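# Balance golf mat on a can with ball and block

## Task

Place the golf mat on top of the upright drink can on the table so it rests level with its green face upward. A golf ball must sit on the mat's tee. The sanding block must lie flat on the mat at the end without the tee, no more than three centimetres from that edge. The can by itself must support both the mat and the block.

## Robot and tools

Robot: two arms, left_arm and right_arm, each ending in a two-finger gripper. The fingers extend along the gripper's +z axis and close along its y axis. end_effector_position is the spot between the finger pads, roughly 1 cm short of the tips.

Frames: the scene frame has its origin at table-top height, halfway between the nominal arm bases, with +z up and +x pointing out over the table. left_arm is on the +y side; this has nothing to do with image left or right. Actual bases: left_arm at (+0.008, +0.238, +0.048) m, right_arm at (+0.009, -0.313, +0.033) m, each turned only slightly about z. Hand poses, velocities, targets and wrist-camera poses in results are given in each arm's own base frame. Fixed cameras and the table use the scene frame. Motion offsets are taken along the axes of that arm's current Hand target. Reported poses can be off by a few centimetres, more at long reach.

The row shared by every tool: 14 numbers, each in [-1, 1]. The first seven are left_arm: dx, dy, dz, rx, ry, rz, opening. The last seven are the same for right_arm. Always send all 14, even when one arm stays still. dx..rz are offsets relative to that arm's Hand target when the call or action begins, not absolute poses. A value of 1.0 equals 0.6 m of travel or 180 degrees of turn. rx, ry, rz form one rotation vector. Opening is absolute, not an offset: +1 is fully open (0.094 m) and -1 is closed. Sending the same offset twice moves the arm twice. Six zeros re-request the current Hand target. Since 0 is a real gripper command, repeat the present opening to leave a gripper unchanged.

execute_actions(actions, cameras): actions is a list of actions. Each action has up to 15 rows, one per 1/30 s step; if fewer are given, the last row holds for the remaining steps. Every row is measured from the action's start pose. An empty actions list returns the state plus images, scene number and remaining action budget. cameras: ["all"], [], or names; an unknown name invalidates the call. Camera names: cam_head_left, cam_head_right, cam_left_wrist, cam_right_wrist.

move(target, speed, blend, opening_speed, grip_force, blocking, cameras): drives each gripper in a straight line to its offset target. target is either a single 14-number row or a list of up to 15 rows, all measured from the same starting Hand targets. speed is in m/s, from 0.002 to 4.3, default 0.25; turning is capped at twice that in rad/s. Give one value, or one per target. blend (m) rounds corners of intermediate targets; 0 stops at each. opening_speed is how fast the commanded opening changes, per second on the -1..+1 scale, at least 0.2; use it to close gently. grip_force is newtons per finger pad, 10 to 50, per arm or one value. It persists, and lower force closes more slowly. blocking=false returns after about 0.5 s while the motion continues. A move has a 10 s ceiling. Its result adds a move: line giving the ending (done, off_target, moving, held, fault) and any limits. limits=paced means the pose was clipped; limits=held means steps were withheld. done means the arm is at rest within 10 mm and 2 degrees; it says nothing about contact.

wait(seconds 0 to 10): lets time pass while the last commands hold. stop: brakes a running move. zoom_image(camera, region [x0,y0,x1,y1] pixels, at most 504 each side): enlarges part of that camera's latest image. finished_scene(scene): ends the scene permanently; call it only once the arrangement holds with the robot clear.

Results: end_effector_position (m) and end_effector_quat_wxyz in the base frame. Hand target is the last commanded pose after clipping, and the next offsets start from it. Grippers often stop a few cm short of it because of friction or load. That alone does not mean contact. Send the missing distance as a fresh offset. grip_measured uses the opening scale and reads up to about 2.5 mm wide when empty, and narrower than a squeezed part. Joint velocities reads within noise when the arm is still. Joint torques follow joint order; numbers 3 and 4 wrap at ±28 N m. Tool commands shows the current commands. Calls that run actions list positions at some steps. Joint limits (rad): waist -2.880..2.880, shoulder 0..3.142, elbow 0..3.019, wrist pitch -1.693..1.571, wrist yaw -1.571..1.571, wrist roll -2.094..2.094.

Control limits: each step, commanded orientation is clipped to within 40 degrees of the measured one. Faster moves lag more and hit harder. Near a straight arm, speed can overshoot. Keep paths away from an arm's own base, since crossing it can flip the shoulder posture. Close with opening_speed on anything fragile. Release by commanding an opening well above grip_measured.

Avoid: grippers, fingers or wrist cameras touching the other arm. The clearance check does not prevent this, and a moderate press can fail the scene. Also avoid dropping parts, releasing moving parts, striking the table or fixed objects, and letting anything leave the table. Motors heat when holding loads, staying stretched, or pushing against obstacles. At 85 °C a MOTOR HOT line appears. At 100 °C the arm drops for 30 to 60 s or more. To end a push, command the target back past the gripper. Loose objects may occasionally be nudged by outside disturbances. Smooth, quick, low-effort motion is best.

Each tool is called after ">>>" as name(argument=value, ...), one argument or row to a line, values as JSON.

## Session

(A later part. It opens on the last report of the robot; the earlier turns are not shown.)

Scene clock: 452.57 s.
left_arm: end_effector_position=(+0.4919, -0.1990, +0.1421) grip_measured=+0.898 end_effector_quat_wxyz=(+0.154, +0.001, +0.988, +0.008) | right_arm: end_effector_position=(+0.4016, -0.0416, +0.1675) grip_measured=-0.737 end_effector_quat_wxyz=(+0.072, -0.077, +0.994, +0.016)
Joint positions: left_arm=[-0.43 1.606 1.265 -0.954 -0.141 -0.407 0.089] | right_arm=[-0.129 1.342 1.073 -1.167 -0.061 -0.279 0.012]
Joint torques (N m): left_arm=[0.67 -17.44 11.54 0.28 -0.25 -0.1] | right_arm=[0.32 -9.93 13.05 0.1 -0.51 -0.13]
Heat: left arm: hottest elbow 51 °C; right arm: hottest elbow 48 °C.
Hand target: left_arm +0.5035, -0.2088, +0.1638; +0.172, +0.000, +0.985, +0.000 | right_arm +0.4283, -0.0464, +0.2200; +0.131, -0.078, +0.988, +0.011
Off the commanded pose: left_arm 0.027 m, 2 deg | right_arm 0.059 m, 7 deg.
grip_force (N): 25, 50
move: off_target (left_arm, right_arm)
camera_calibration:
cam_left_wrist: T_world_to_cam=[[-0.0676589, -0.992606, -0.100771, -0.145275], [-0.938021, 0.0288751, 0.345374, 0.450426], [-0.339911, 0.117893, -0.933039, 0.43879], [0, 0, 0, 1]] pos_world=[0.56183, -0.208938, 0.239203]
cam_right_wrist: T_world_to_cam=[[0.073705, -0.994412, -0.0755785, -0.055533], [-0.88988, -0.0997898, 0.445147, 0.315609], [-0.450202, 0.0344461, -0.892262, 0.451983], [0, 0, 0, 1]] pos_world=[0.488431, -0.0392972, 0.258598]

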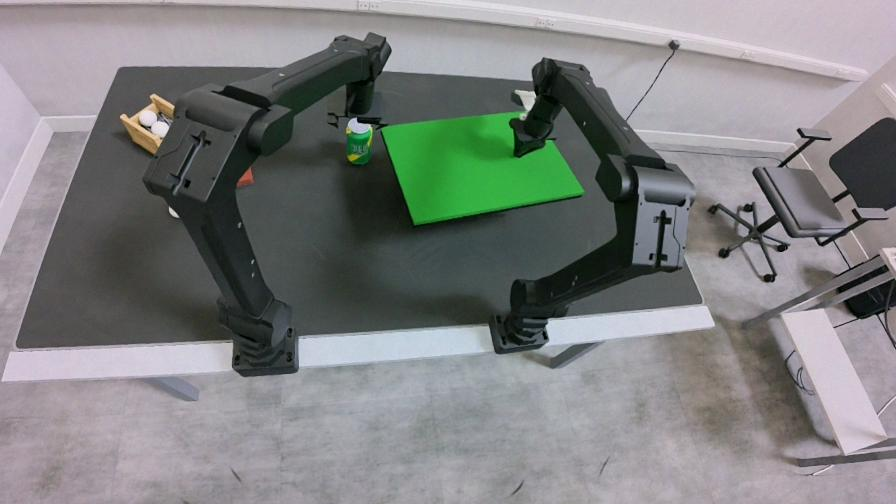

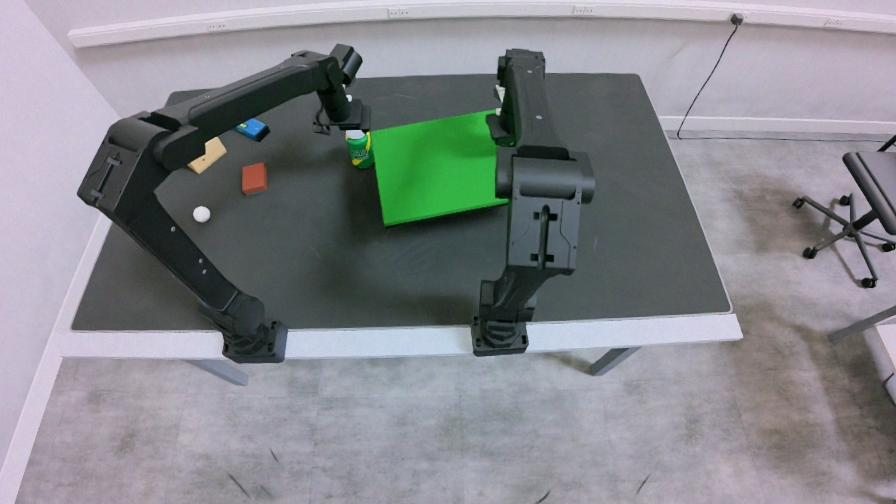

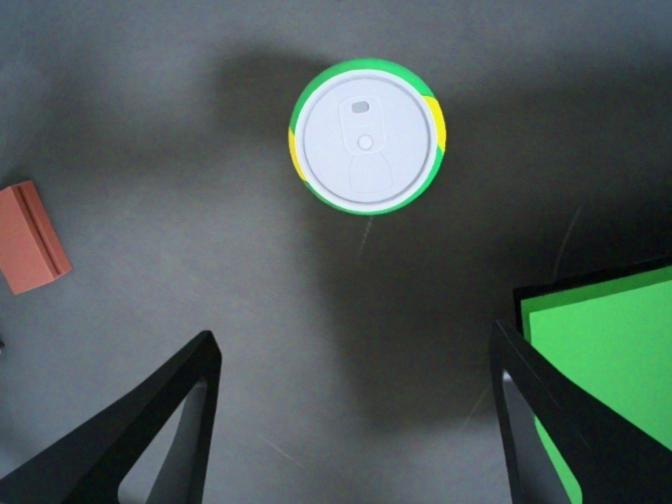

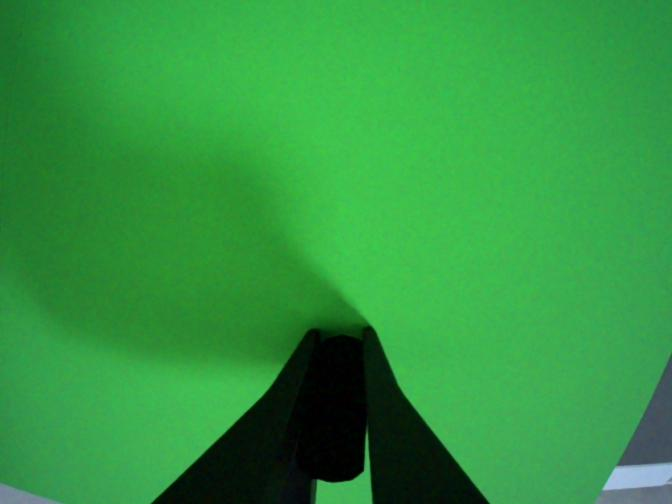

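>>> move(
  target=[0.1934,0.6813,-0.1688,0.1713,-0.1828,0.224,0.5,0,0,0,0,0,0,-0.95],
  speed=0.25,
  cameras=["cam_left_wrist","cam_head_right"],
)

Scene clock: 465.93 s.
left_arm: end_effector_position=(+0.3508, +0.1901, +0.2132) grip_measured=+0.502 end_effector_quat_wxyz=(+0.418, +0.368, +0.806, -0.201) | right_arm: end_effector_position=(+0.4016, -0.0416, +0.1675) grip_measured=-0.737 end_effector_quat_wxyz=(+0.072, -0.077, +0.994, +0.016)
Joint positions: left_arm=[0.859 1.478 1.132 -1.458 0.945 1.834 0.071] | right_arm=[-0.129 1.342 1.073 -1.167 -0.061 -0.279 0.012]
Joint torques (N m): left_arm=[1.14 -11.58 10.63 -0.83 0.67 0.04] | right_arm=[0.73 -10.11 13.05 0.16 -0.56 -0.15]
Heat: left arm: hottest elbow 51 °C; right arm: hottest elbow 53 °C.
Hand target: left_arm +0.3602, +0.2000, +0.2198; +0.418, +0.375, +0.804, -0.196 | right_arm +0.4283, -0.0464, +0.2200; +0.131, -0.078, +0.988, +0.011
Off the commanded pose: left_arm 0.015 m, 1 deg | right_arm 0.059 m, 7 deg.
grip_force (N): 25, 50
move: off_target (left_arm, right_arm)
camera_calibration:
cam_left_wrist: T_world_to_cam=[[-0.759143, -0.644575, -0.0906944, 0.41288], [-0.596663, 0.744766, -0.298859, 0.163928], [0.260183, -0.172762, -0.949978, 0.25961], [0, 0, 0, 1]] pos_world=[0.343698, 0.188895, 0.333061]
Images, in order (width x height): cam_head_right 896x504, cam_left_wrist 672x504.

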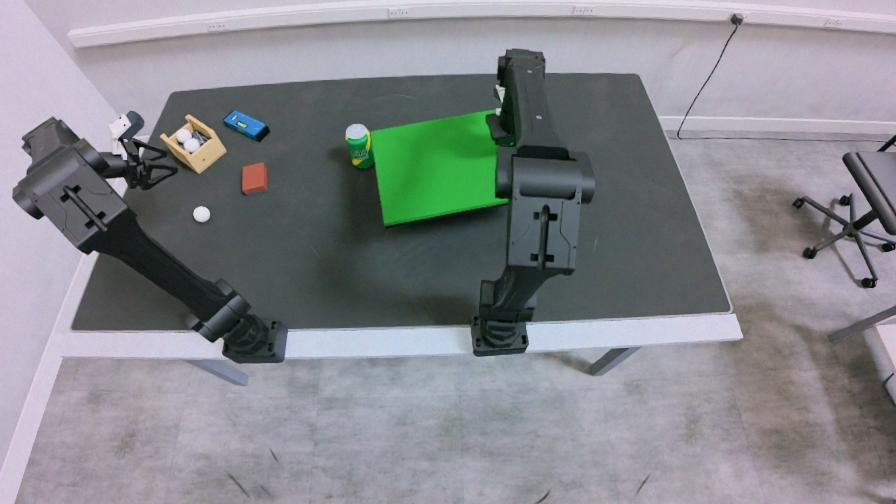

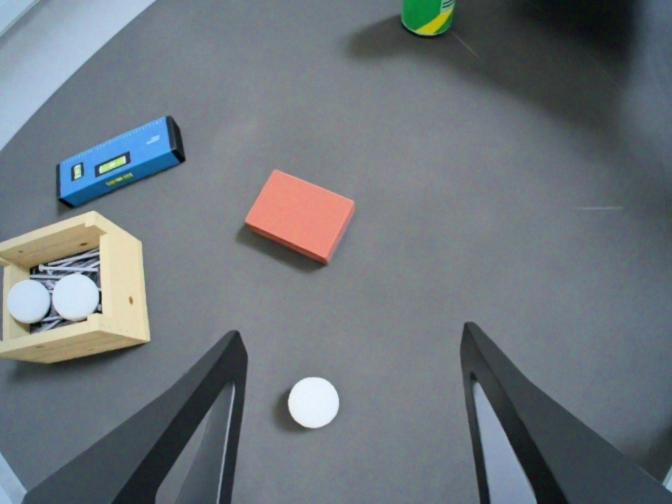

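>>> move(
  target=[0,0,0,0,0,0,0.5,-0.151,0.1935,0.0321,0.0122,-0.007,0.0456,-0.95],
  speed=0.1,
  cameras=["cam_head_left","cam_head_right"],
)

Scene clock: 470.73 s.
left_arm: end_effector_position=(+0.3508, +0.1901, +0.2132) grip_measured=+0.502 end_effector_quat_wxyz=(+0.418, +0.368, +0.806, -0.201) | right_arm: end_effector_position=(+0.4680, +0.0730, +0.1794) grip_measured=-0.737 end_effector_quat_wxyz=(+0.087, -0.012, +0.996, -0.011)
Joint positions: left_arm=[0.859 1.478 1.132 -1.458 0.945 1.835 0.071] | right_arm=[0.174 1.495 1.258 -1.167 0.05 0.145 0.012]
Joint torques (N m): left_arm=[1.32 -11.58 10.58 -0.84 0.66 0.05] | right_arm=[1.61 -9.99 13.59 1.11 -0.19 0.11]
Heat: left arm: hottest elbow 50 °C; right arm: hottest elbow 54 °C.
Hand target: left_arm +0.3602, +0.2000, +0.2198; +0.418, +0.375, +0.804, -0.196 | right_arm +0.5014, +0.0829, +0.2249; +0.142, -0.004, +0.990, +0.002
Off the commanded pose: left_arm 0.015 m, 1 deg | right_arm 0.057 m, 7 deg.
grip_force (N): 25, 50
move: off_target (left_arm, right_arm)
Images, in order (width x height): cam_head_left 896x504, cam_head_right 896x504.

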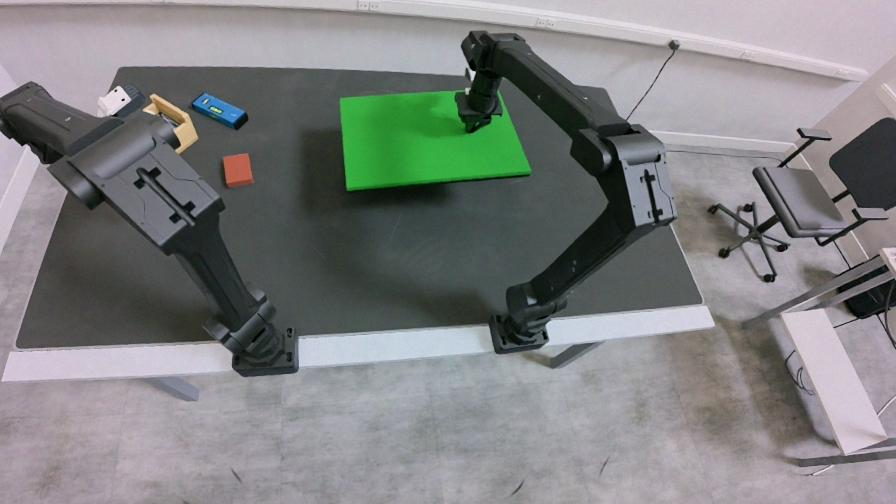

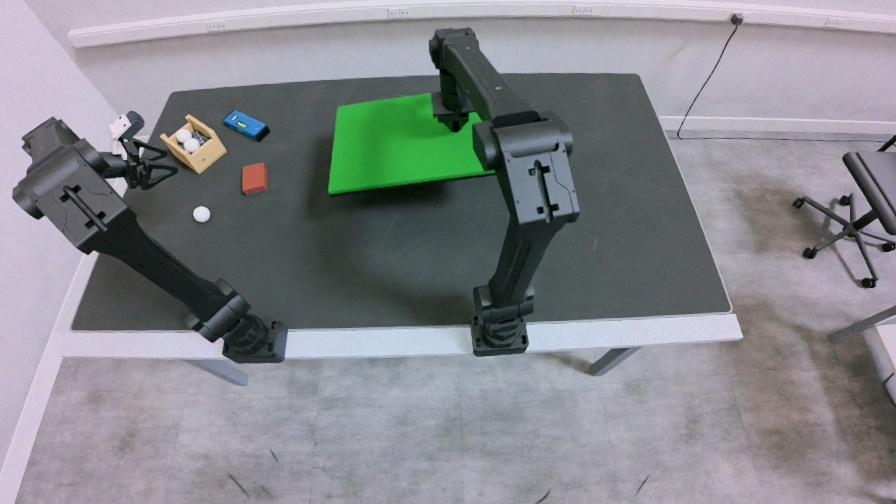

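>>> move(
  target=[0,0,0,0,0,0,0.5,-0.1222,0.2145,0.0237,0.0132,-0.007,0.0455,-0.95],
  speed=0.1,
  cameras=["cam_head_left","cam_head_right","cam_right_wrist","cam_left_wrist"],
)

Scene clock: 474.53 s.
left_arm: end_effector_position=(+0.3508, +0.1901, +0.2132) grip_measured=+0.502 end_effector_quat_wxyz=(+0.418, +0.368, +0.806, -0.201) | right_arm: end_effector_position=(+0.5479, +0.1977, +0.1812) grip_measured=-0.737 end_effector_quat_wxyz=(+0.103, +0.057, +0.992, -0.035)
Joint positions: left_arm=[0.859 1.478 1.132 -1.458 0.945 1.835 0.071] | right_arm=[0.392 1.78 1.615 -1.249 0.152 0.495 0.012]
Joint torques (N m): left_arm=[1.26 -11.99 10.56 -0.88 0.67 0.03] | right_arm=[2.43 -14.68 13.67 0.47 0.03 0.16]
Heat: left arm: hottest elbow 49 °C; right arm: hottest elbow 55 °C.
Hand target: left_arm +0.3602, +0.2000, +0.2198; +0.418, +0.375, +0.804, -0.196 | right_arm +0.5746, +0.2122, +0.2323; +0.152, +0.069, +0.986, -0.008
Off the commanded pose: left_arm 0.015 m, 1 deg | right_arm 0.059 m, 7 deg.
grip_force (N): 25, 50
move: off_target (left_arm, right_arm)
camera_calibration:
cam_left_wrist: T_world_to_cam=[[-0.759424, -0.644166, -0.0912364, 0.413004], [-0.596165, 0.745164, -0.298861, 0.163622], [0.260502, -0.17257, -0.949925, 0.259472], [0, 0, 0, 1]] pos_world=[0.343598, 0.188895, 0.333061]
cam_right_wrist: T_world_to_cam=[[-0.19773, -0.980254, -0.00233279, 0.305373], [-0.90575, 0.18179, 0.382845, 0.428038], [-0.374861, 0.0778127, -0.92381, 0.477725], [0, 0, 0, 1]] pos_world=[0.627157, 0.184357, 0.278167]

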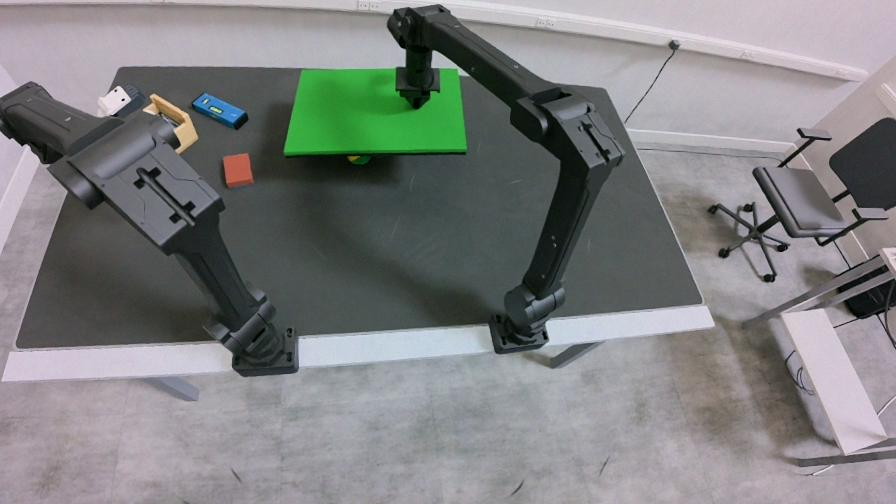

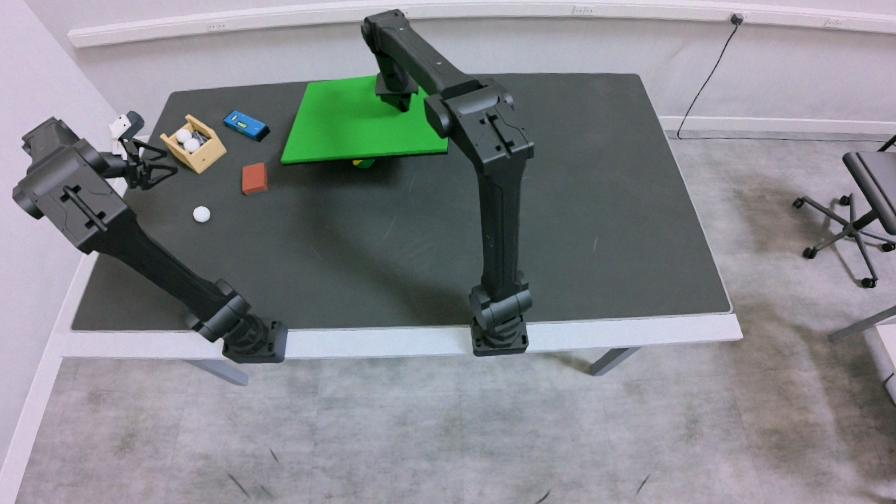

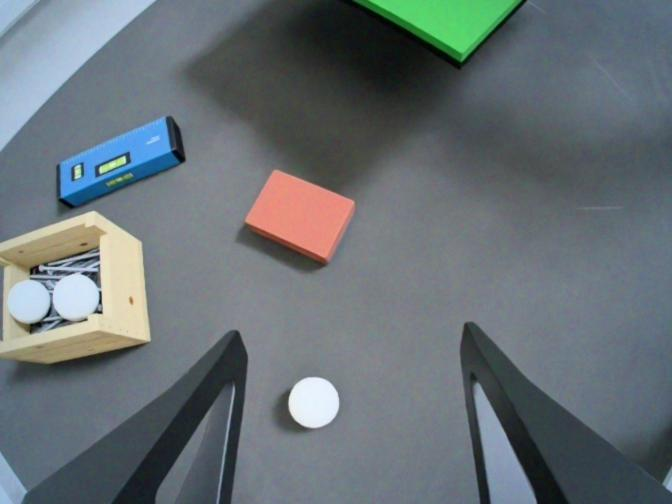

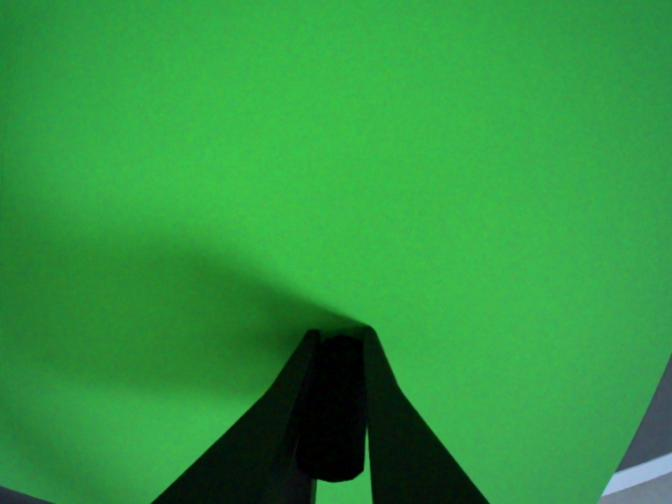

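>>> zoom_image(
  camera="cam_head_left",
  region=[270, 50, 480, 180],
)

>>> zoom_image(
  camera="cam_head_right",
  region=[270, 50, 480, 180],
)

Scaled by 2.400.

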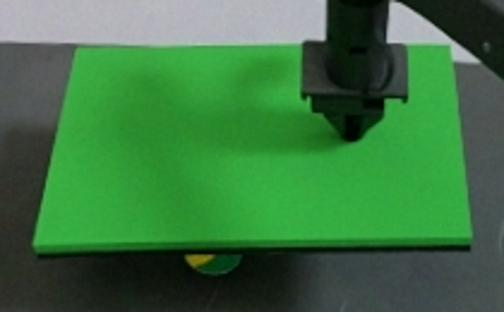

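Scaled by 2.400.

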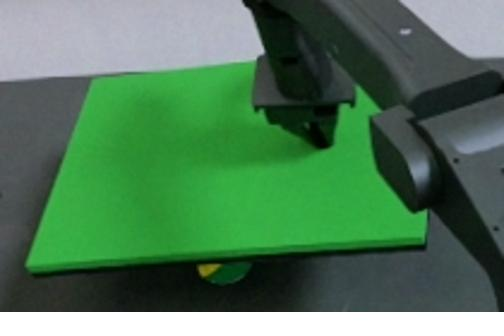

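>>> move(
  target=[0,0,0,0,0,0,0.5,0.0048,0.0413,-0.0015,-0.0403,0.0161,0.0127,-0.95],
  speed=0.06,
  cameras=["cam_head_left","cam_head_right"],
)

>>> zoom_image(
  camera="cam_head_left",
  region=[270, 50, 480, 180],
)

>>> zoom_image(
  camera="cam_head_right",
  region=[270, 50, 480, 180],
)

Scene clock: 484.77 s.
left_arm: end_effector_position=(+0.3508, +0.1901, +0.2132) grip_measured=+0.502 end_effector_quat_wxyz=(+0.418, +0.368, +0.806, -0.201) | right_arm: end_effector_position=(+0.5451, +0.2205, +0.1796) grip_measured=-0.737 end_effector_quat_wxyz=(+0.077, +0.072, +0.994, +0.026)
Joint positions: left_arm=[0.859 1.478 1.132 -1.458 0.945 1.835 0.071] | right_arm=[0.392 1.791 1.632 -1.249 0.024 0.535 0.012]
Joint torques (N m): left_arm=[1.14 -11.63 10.7 -0.9 0.7 0.04] | right_arm=[1.61 -14.39 13.93 1.02 -0.32 0.15]
Heat: left arm: hottest elbow 48 °C; right arm: hottest elbow 55 °C.
Hand target: left_arm +0.3602, +0.2000, +0.2198; +0.418, +0.375, +0.804, -0.196 | right_arm +0.5750, +0.2372, +0.2322; +0.131, +0.079, +0.986, +0.059
Off the commanded pose: left_arm 0.015 m, 1 deg | right_arm 0.063 m, 7 deg.
grip_force (N): 25, 50
move: off_target (left_arm, right_arm)
Images, in order (width x height): cam_head_left 896x504, cam_head_right 896x504.

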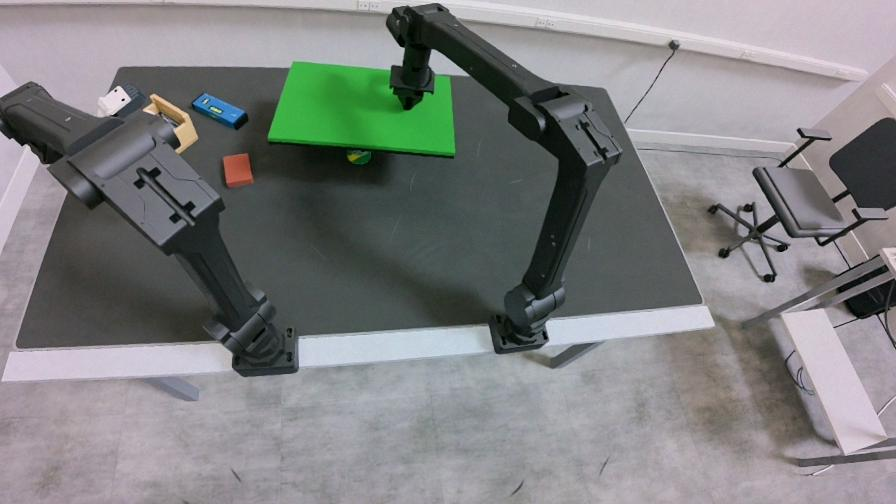

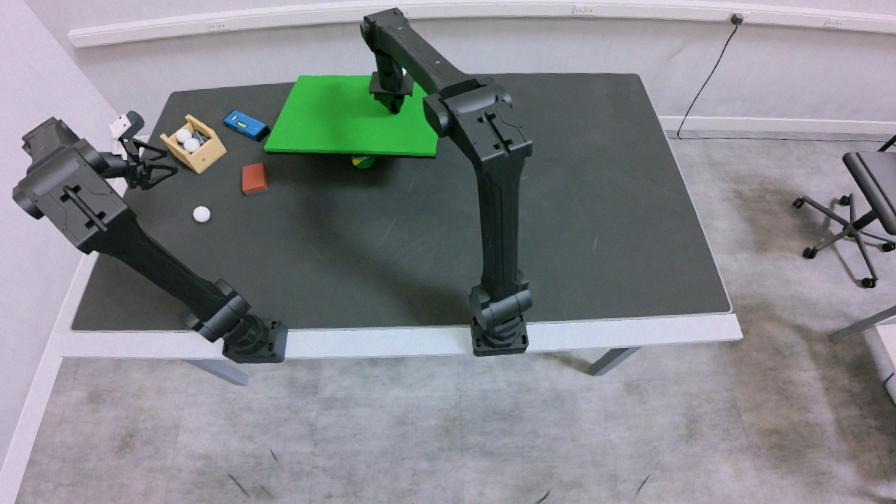

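Scaled by 2.400.

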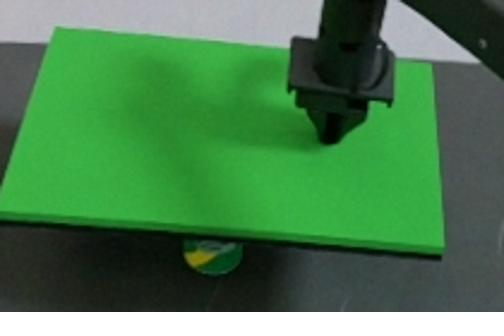

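Scaled by 2.400.

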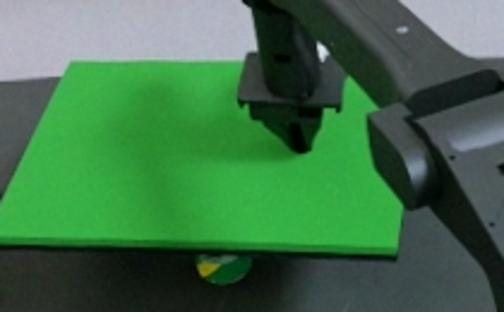

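>>> move(
  target=[0,0,0,0,0,0,0.5,0.0125,-0.0069,0.0478,-0.006,-0.0126,0,-0.95],
  speed=0.06,
  cameras=[],
)

Scene clock: 491.67 s.
left_arm: end_effector_position=(+0.3508, +0.1901, +0.2132) grip_measured=+0.502 end_effector_quat_wxyz=(+0.418, +0.368, +0.806, -0.201) | right_arm: end_effector_position=(+0.5639, +0.2279, +0.1751) grip_measured=-0.737 end_effector_quat_wxyz=(+0.118, +0.073, +0.989, +0.045)
Joint positions: left_arm=[0.859 1.478 1.132 -1.458 0.945 1.835 0.071] | right_arm=[0.392 1.791 1.608 -1.135 0.026 0.536 0.012]
Joint torques (N m): left_arm=[1.26 -11.58 10.73 -0.77 0.68 0.03] | right_arm=[2.08 -14.68 8.88 2.15 -0.14 0.15]
Heat: left arm: hottest elbow 48 °C; right arm: hottest elbow 55 °C.
Hand target: left_arm +0.3602, +0.2000, +0.2198; +0.418, +0.375, +0.804, -0.196 | right_arm +0.5750, +0.2371, +0.2023; +0.152, +0.079, +0.983, +0.067
Off the commanded pose: left_arm 0.015 m, 1 deg | right_arm 0.031 m, 5 deg.
grip_force (N): 25, 50
move: off_target (left_arm, right_arm)
No camera images: "cameras" was empty.

>>> move(
  target=[0,0,0,0,0,0,0.5,0.0437,-0.0238,0.0357,0.0008,0.0137,0.002,-0.95],
  speed=0.05,
  cameras=["cam_head_left","cam_head_right"],
)

>>> zoom_image(
  camera="cam_head_left",
  region=[260, 50, 470, 180],
)

>>> zoom_image(
  camera="cam_head_right",
  region=[260, 50, 470, 180],
)

Scene clock: 496.07 s.
left_arm: end_effector_position=(+0.3508, +0.1901, +0.2132) grip_measured=+0.502 end_effector_quat_wxyz=(+0.418, +0.368, +0.806, -0.201) | right_arm: end_effector_position=(+0.5429, +0.2225, +0.1359) grip_measured=-0.737 end_effector_quat_wxyz=(+0.090, +0.073, +0.992, +0.041)
Joint positions: left_arm=[0.859 1.478 1.132 -1.458 0.945 1.835 0.071] | right_arm=[0.392 1.791 1.51 -1.091 0.008 0.538 0.012]
Joint torques (N m): left_arm=[1.38 -11.75 10.61 -0.87 0.71 0.03] | right_arm=[1.08 -16.15 8.4 1.94 -0.29 0.18]
Heat: left arm: hottest elbow 48 °C; right arm: hottest elbow 55 °C.
Hand target: left_arm +0.3602, +0.2000, +0.2198; +0.418, +0.375, +0.804, -0.196 | right_arm +0.5550, +0.2301, +0.1724; +0.130, +0.081, +0.986, +0.067
Off the commanded pose: left_arm 0.015 m, 1 deg | right_arm 0.039 m, 6 deg.
grip_force (N): 25, 50
move: off_target (left_arm, right_arm)
Images, in order (width x height): cam_head_left 896x504, cam_head_right 896x504.

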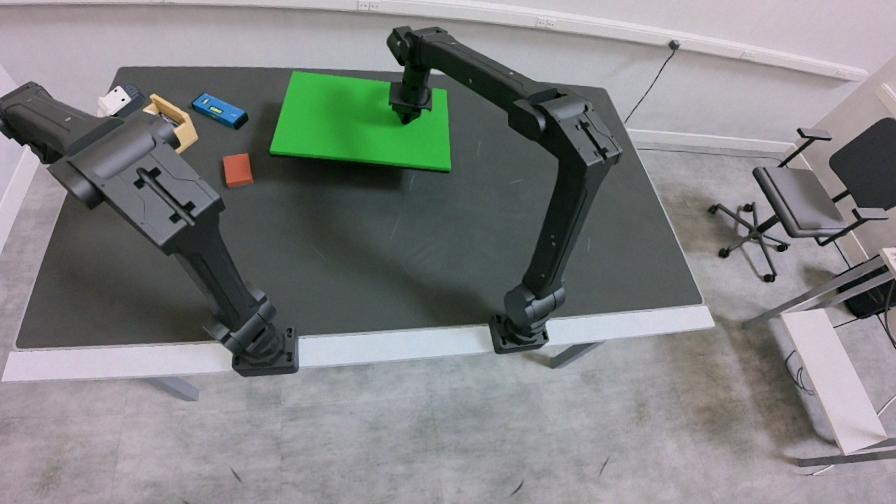

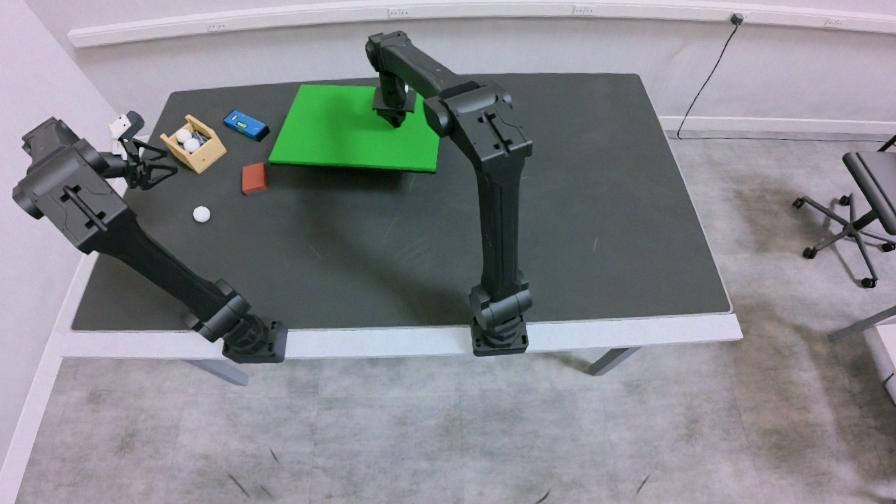

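Scaled by 2.400.

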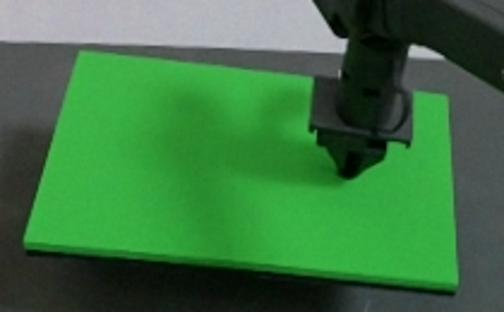

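Scaled by 2.400.

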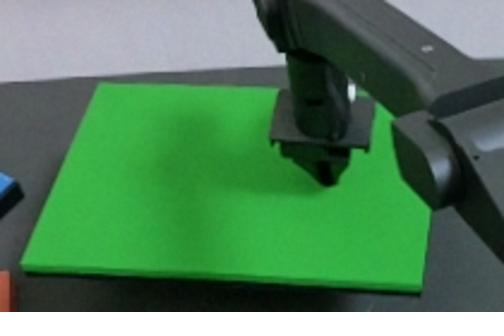

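>>> move(
  target=[0,0,0,0,0,0,0.5,0.0082,-0.0051,0.0319,0.0004,0.011,0.0017,-0.95],
  speed=0.03,
  cameras=["cam_head_left"],
)

>>> zoom_image(
  camera="cam_head_left",
  region=[260, 50, 470, 200],
)

Scene clock: 503.37 s.
left_arm: end_effector_position=(+0.3508, +0.1901, +0.2132) grip_measured=+0.502 end_effector_quat_wxyz=(+0.418, +0.368, +0.806, -0.201) | right_arm: end_effector_position=(+0.5415, +0.2252, +0.1318) grip_measured=-0.737 end_effector_quat_wxyz=(+0.085, +0.073, +0.993, +0.048)
Joint positions: left_arm=[0.859 1.478 1.132 -1.458 0.945 1.835 0.071] | right_arm=[0.392 1.795 1.505 -1.084 -0.009 0.539 0.012]
Joint torques (N m): left_arm=[1.38 -11.81 10.65 -0.9 0.67 0.03] | right_arm=[0.67 -15.09 8.38 1.96 -0.39 0.15]
Heat: left arm: hottest elbow 47 °C; right arm: hottest elbow 54 °C.
Hand target: left_arm +0.3602, +0.2000, +0.2198; +0.418, +0.375, +0.804, -0.196 | right_arm +0.5550, +0.2301, +0.1524; +0.113, +0.083, +0.988, +0.069
Off the commanded pose: left_arm 0.015 m, 1 deg | right_arm 0.025 m, 4 deg.
grip_force (N): 25, 50
move: off_target (left_arm, right_arm)
Images, in order (width x height): cam_head_left 896x504.

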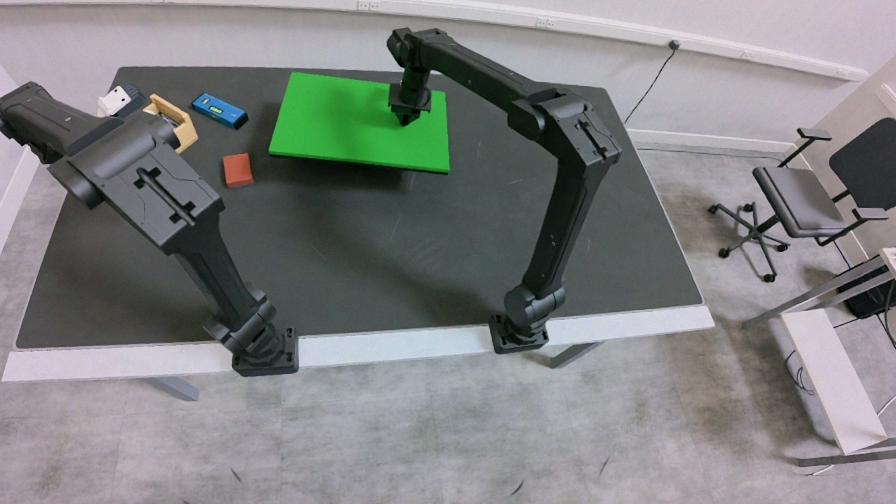

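Scaled by 2.400.

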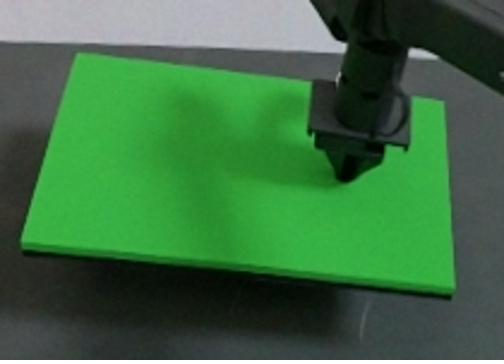

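>>> move(
  target=[0,0,0,0,0,0,0.5,0.0078,-0.0051,0.0319,0,0,0,-0.95],
  speed=0.03,
  cameras=["cam_head_left","cam_head_right"],
)

>>> zoom_image(
  camera="cam_head_left",
  region=[260, 50, 470, 200],
)

>>> zoom_image(
  camera="cam_head_right",
  region=[260, 50, 470, 200],
)

Scene clock: 506.37 s.
left_arm: end_effector_position=(+0.3508, +0.1901, +0.2132) grip_measured=+0.502 end_effector_quat_wxyz=(+0.418, +0.368, +0.806, -0.201) | right_arm: end_effector_position=(+0.5431, +0.2266, +0.1217) grip_measured=-0.737 end_effector_quat_wxyz=(+0.093, +0.072, +0.992, +0.054)
Joint positions: left_arm=[0.859 1.478 1.132 -1.458 0.945 1.835 0.071] | right_arm=[0.392 1.798 1.478 -1.037 -0.013 0.539 0.012]
Joint torques (N m): left_arm=[0.85 -11.81 10.61 -0.85 0.67 0.03] | right_arm=[0.91 -14.21 7.86 2.09 -0.17 0.15]
Heat: left arm: hottest elbow 47 °C; right arm: hottest elbow 54 °C.
Hand target: left_arm +0.3602, +0.2000, +0.2198; +0.418, +0.375, +0.804, -0.196 | right_arm +0.5545, +0.2302, +0.1324; +0.113, +0.083, +0.988, +0.069
Off the commanded pose: left_arm 0.015 m, 1 deg | right_arm 0.016 m, 3 deg.
grip_force (N): 25, 50
move: off_target (left_arm, right_arm)
Images, in order (width x height): cam_head_left 896x504, cam_head_right 896x504.

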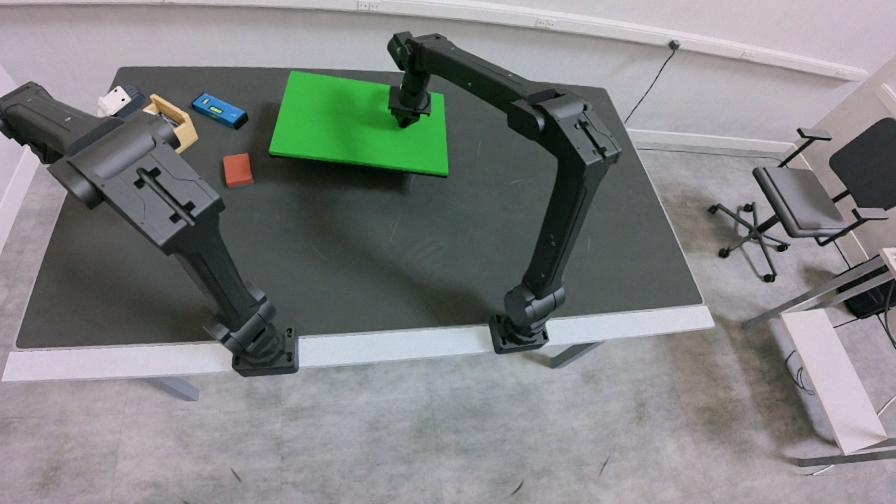

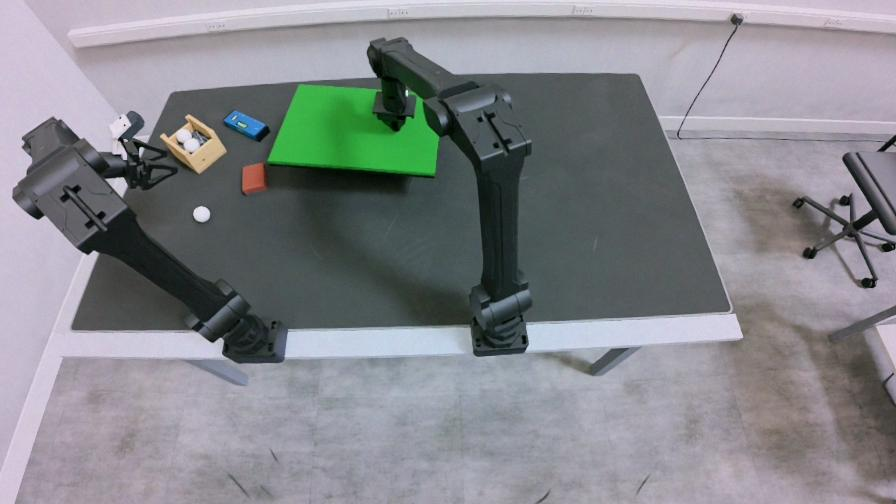

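Scaled by 2.400.

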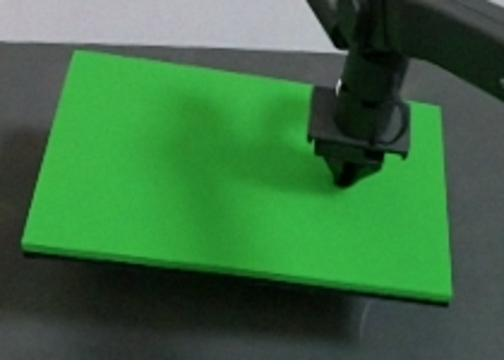

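Scaled by 2.400.

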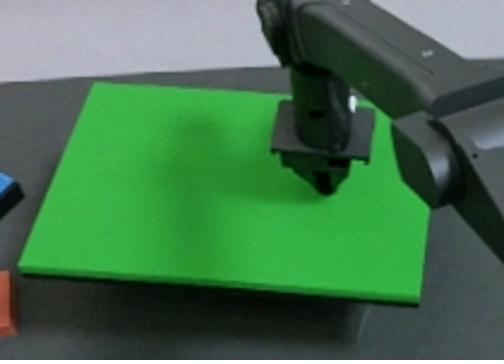

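>>> move(
  target=[0.062,-0.0412,0.2743,-0.2443,0.124,-0.2657,0.6,0,0,0,0,0,0,-0.95],
  speed=0.2,
  cameras=["cam_left_wrist","cam_right_wrist"],
)

Scene clock: 518.83 s.
left_arm: end_effector_position=(+0.4106, +0.0993, +0.1002) grip_measured=+0.598 end_effector_quat_wxyz=(+0.258, -0.121, +0.958, +0.035) | right_arm: end_effector_position=(+0.5431, +0.2266, +0.1217) grip_measured=-0.737 end_effector_quat_wxyz=(+0.093, +0.072, +0.992, +0.054)
Joint positions: left_arm=[0.233 1.26 0.717 -0.501 -0.013 -0.014 0.075] | right_arm=[0.392 1.798 1.478 -1.037 -0.013 0.539 0.012]
Joint torques (N m): left_arm=[0.73 -8.53 7.86 1.92 -0.09 -0.11] | right_arm=[0.56 -14.04 7.87 1.89 -0.22 0.13]
Heat: left arm: hottest elbow 47 °C; right arm: hottest elbow 54 °C.
Hand target: left_arm +0.4140, +0.0972, +0.0949; +0.257, -0.121, +0.958, +0.033 | right_arm +0.5545, +0.2302, +0.1325; +0.113, +0.083, +0.988, +0.069
Off the commanded pose: left_arm 0.007 m, 0 deg | right_arm 0.016 m, 3 deg.
grip_force (N): 25, 50
move: off_target (right_arm)
camera_calibration:
cam_left_wrist: T_world_to_cam=[[0.201662, -0.974217, -0.101162, 0.0287547], [-0.967573, -0.214189, 0.133884, 0.43757], [-0.1521, 0.0708827, -0.98582, 0.269716], [0, 0, 0, 1]] pos_world=[0.458606, 0.102618, 0.210217]
cam_right_wrist: T_world_to_cam=[[-0.210521, -0.961633, -0.175906, 0.356456], [-0.900231, 0.120545, 0.418394, 0.447774], [-0.381137, 0.246436, -0.891069, 0.379762], [0, 0, 0, 1]] pos_world=[0.622883, 0.195216, 0.213751]
Images, in order (width x height): cam_left_wrist 672x504, cam_right_wrist 672x504.

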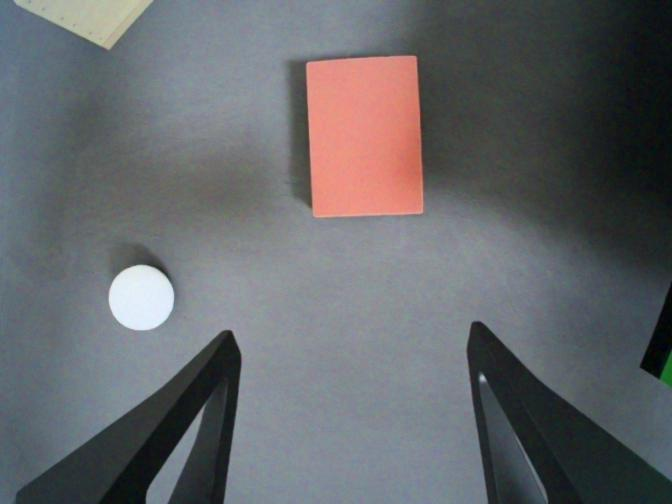

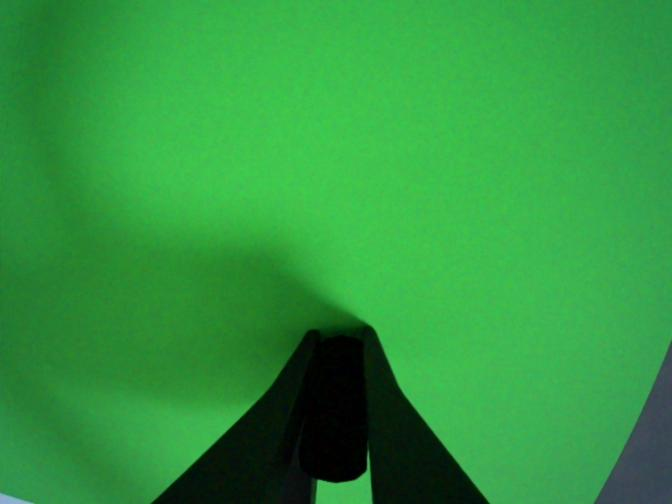

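>>> move(
  target=[
    [0,0,0.245,0,0,0,0.55,0,0,0,0,0,0,-0.95],
    [0,0,0.245,0,0,0,0.2,0,0,0,0,0,0,-0.95],
  ],
  speed=0.12,
  opening_speed=0.5,
  grip_force=[35, 50],
  cameras=["cam_left_wrist","cam_head_right"],
)

Scene clock: 524.67 s.
left_arm: end_effector_position=(+0.4707, +0.1118, -0.0295) grip_measured=+0.322 end_effector_quat_wxyz=(+0.251, -0.120, +0.960, +0.030) | right_arm: end_effector_position=(+0.5431, +0.2266, +0.1217) grip_measured=-0.737 end_effector_quat_wxyz=(+0.093, +0.072, +0.992, +0.054)
Joint positions: left_arm=[0.232 1.704 0.757 -0.113 -0.006 -0.015 0.062] | right_arm=[0.392 1.798 1.478 -1.037 -0.013 0.539 0.012]
Joint torques (N m): left_arm=[1.49 -12.16 7.99 1.87 -0.26 -0.08] | right_arm=[1.61 -13.27 7.75 2.07 -0.19 0.13]
Heat: left arm: hottest elbow 47 °C; right arm: hottest elbow 54 °C.
Hand target: left_arm +0.4852, +0.1157, -0.0324; +0.257, -0.121, +0.958, +0.033 | right_arm +0.5545, +0.2302, +0.1325; +0.113, +0.083, +0.988, +0.069
Off the commanded pose: left_arm 0.015 m, 1 deg | right_arm 0.016 m, 3 deg.
grip_force (N): 35, 50
move: off_target (left_arm, right_arm); target 2's new opening was sent with left_arm's hand 0.016 m and 1 deg from that target
camera_calibration:
cam_left_wrist: T_world_to_cam=[[0.196649, -0.975884, -0.094758, 0.0183742], [-0.966412, -0.20923, 0.149235, 0.515052], [-0.165462, 0.0622284, -0.984251, 0.157409], [0, 0, 0, 1]] pos_world=[0.520184, 0.1159, 0.0798068]
Images, in order (width x height): cam_head_right 896x504, cam_left_wrist 672x504.

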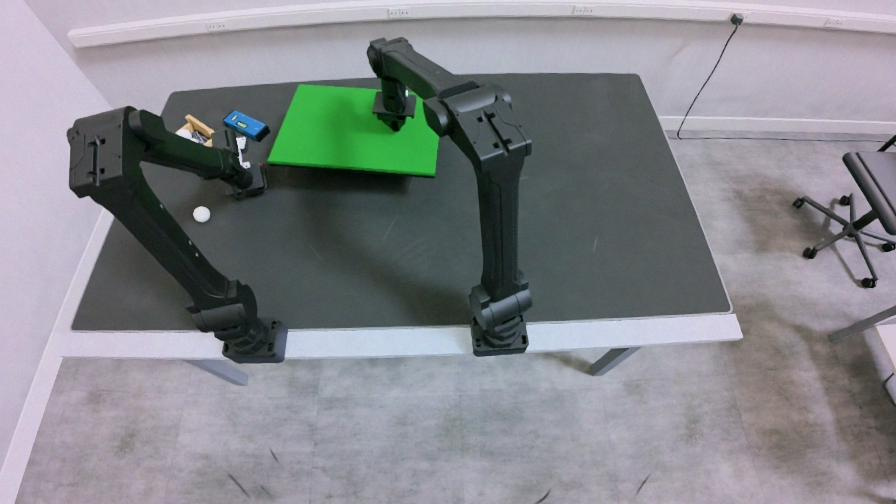

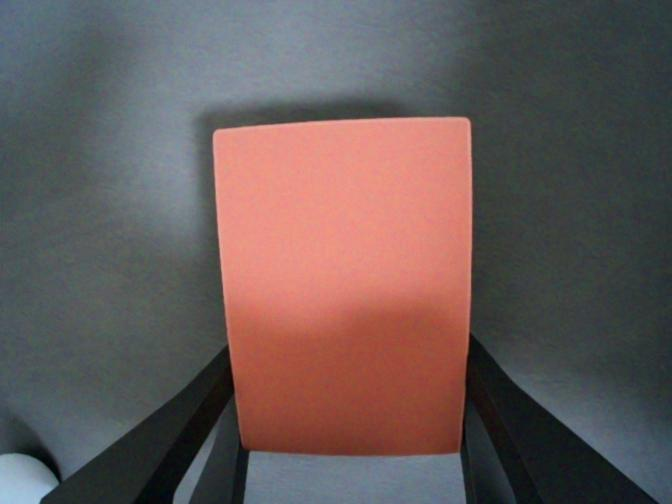

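>>> move(
  target=[
    [-0.2,0,-0.3464,0,0,0,0.2,0,0,0,0,0,0,-0.95],
    [-0.2452,-0.2905,-0.3338,0.0597,0,0.1034,0.2,0,0,0,0,0,0,-0.95],
  ],
  speed=0.15,
  blend=[0.05,0],
  cameras=["cam_left_wrist","cam_head_left","cam_head_right"],
)

Scene clock: 530.97 s.
left_arm: end_effector_position=(+0.5348, -0.0438, +0.1928) grip_measured=+0.321 end_effector_quat_wxyz=(+0.239, +0.054, +0.969, -0.015) | right_arm: end_effector_position=(+0.5431, +0.2266, +0.1217) grip_measured=-0.737 end_effector_quat_wxyz=(+0.093, +0.072, +0.992, +0.054)
Joint positions: left_arm=[-0.074 1.474 1.205 -0.817 0.021 0.033 0.062] | right_arm=[0.392 1.798 1.478 -1.037 -0.013 0.539 0.012]
Joint torques (N m): left_arm=[1.14 -14.04 13.16 1.02 0.09 0.02] | right_arm=[0.73 -12.92 7.54 2.03 -0.22 0.14]
Heat: left arm: hottest elbow 47 °C; right arm: hottest elbow 53 °C.
Hand target: left_arm +0.5553, -0.0466, +0.2144; +0.258, +0.059, +0.964, -0.015 | right_arm +0.5545, +0.2302, +0.1325; +0.113, +0.083, +0.988, +0.069
Off the commanded pose: left_arm 0.030 m, 2 deg | right_arm 0.016 m, 3 deg.
grip_force (N): 35, 50
move: off_target (left_arm, right_arm)
camera_calibration:
cam_left_wrist: T_world_to_cam=[[-0.162919, -0.982331, -0.0921001, 0.0665698], [-0.973736, 0.145039, 0.175503, 0.525676], [-0.159044, 0.118274, -0.980161, 0.394748], [0, 0, 0, 1]] pos_world=[0.585498, -0.0575385, 0.30079]
Images, in order (width x height): cam_head_left 896x504, cam_head_right 896x504, cam_left_wrist 672x504.

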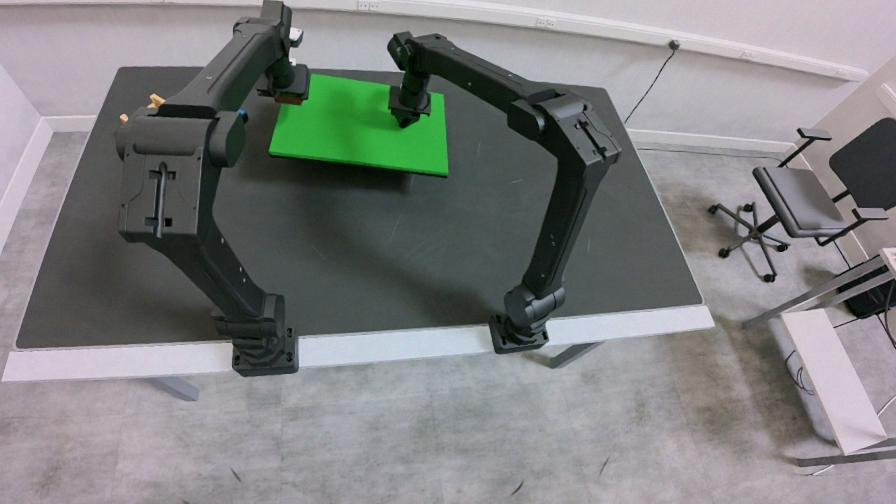

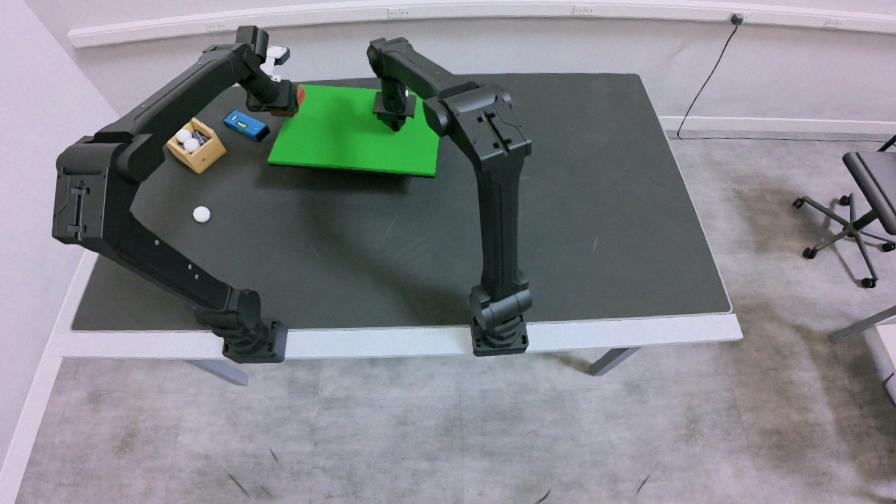

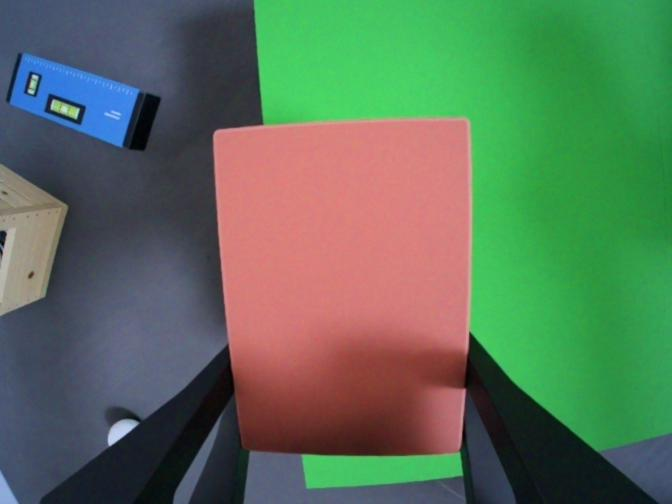

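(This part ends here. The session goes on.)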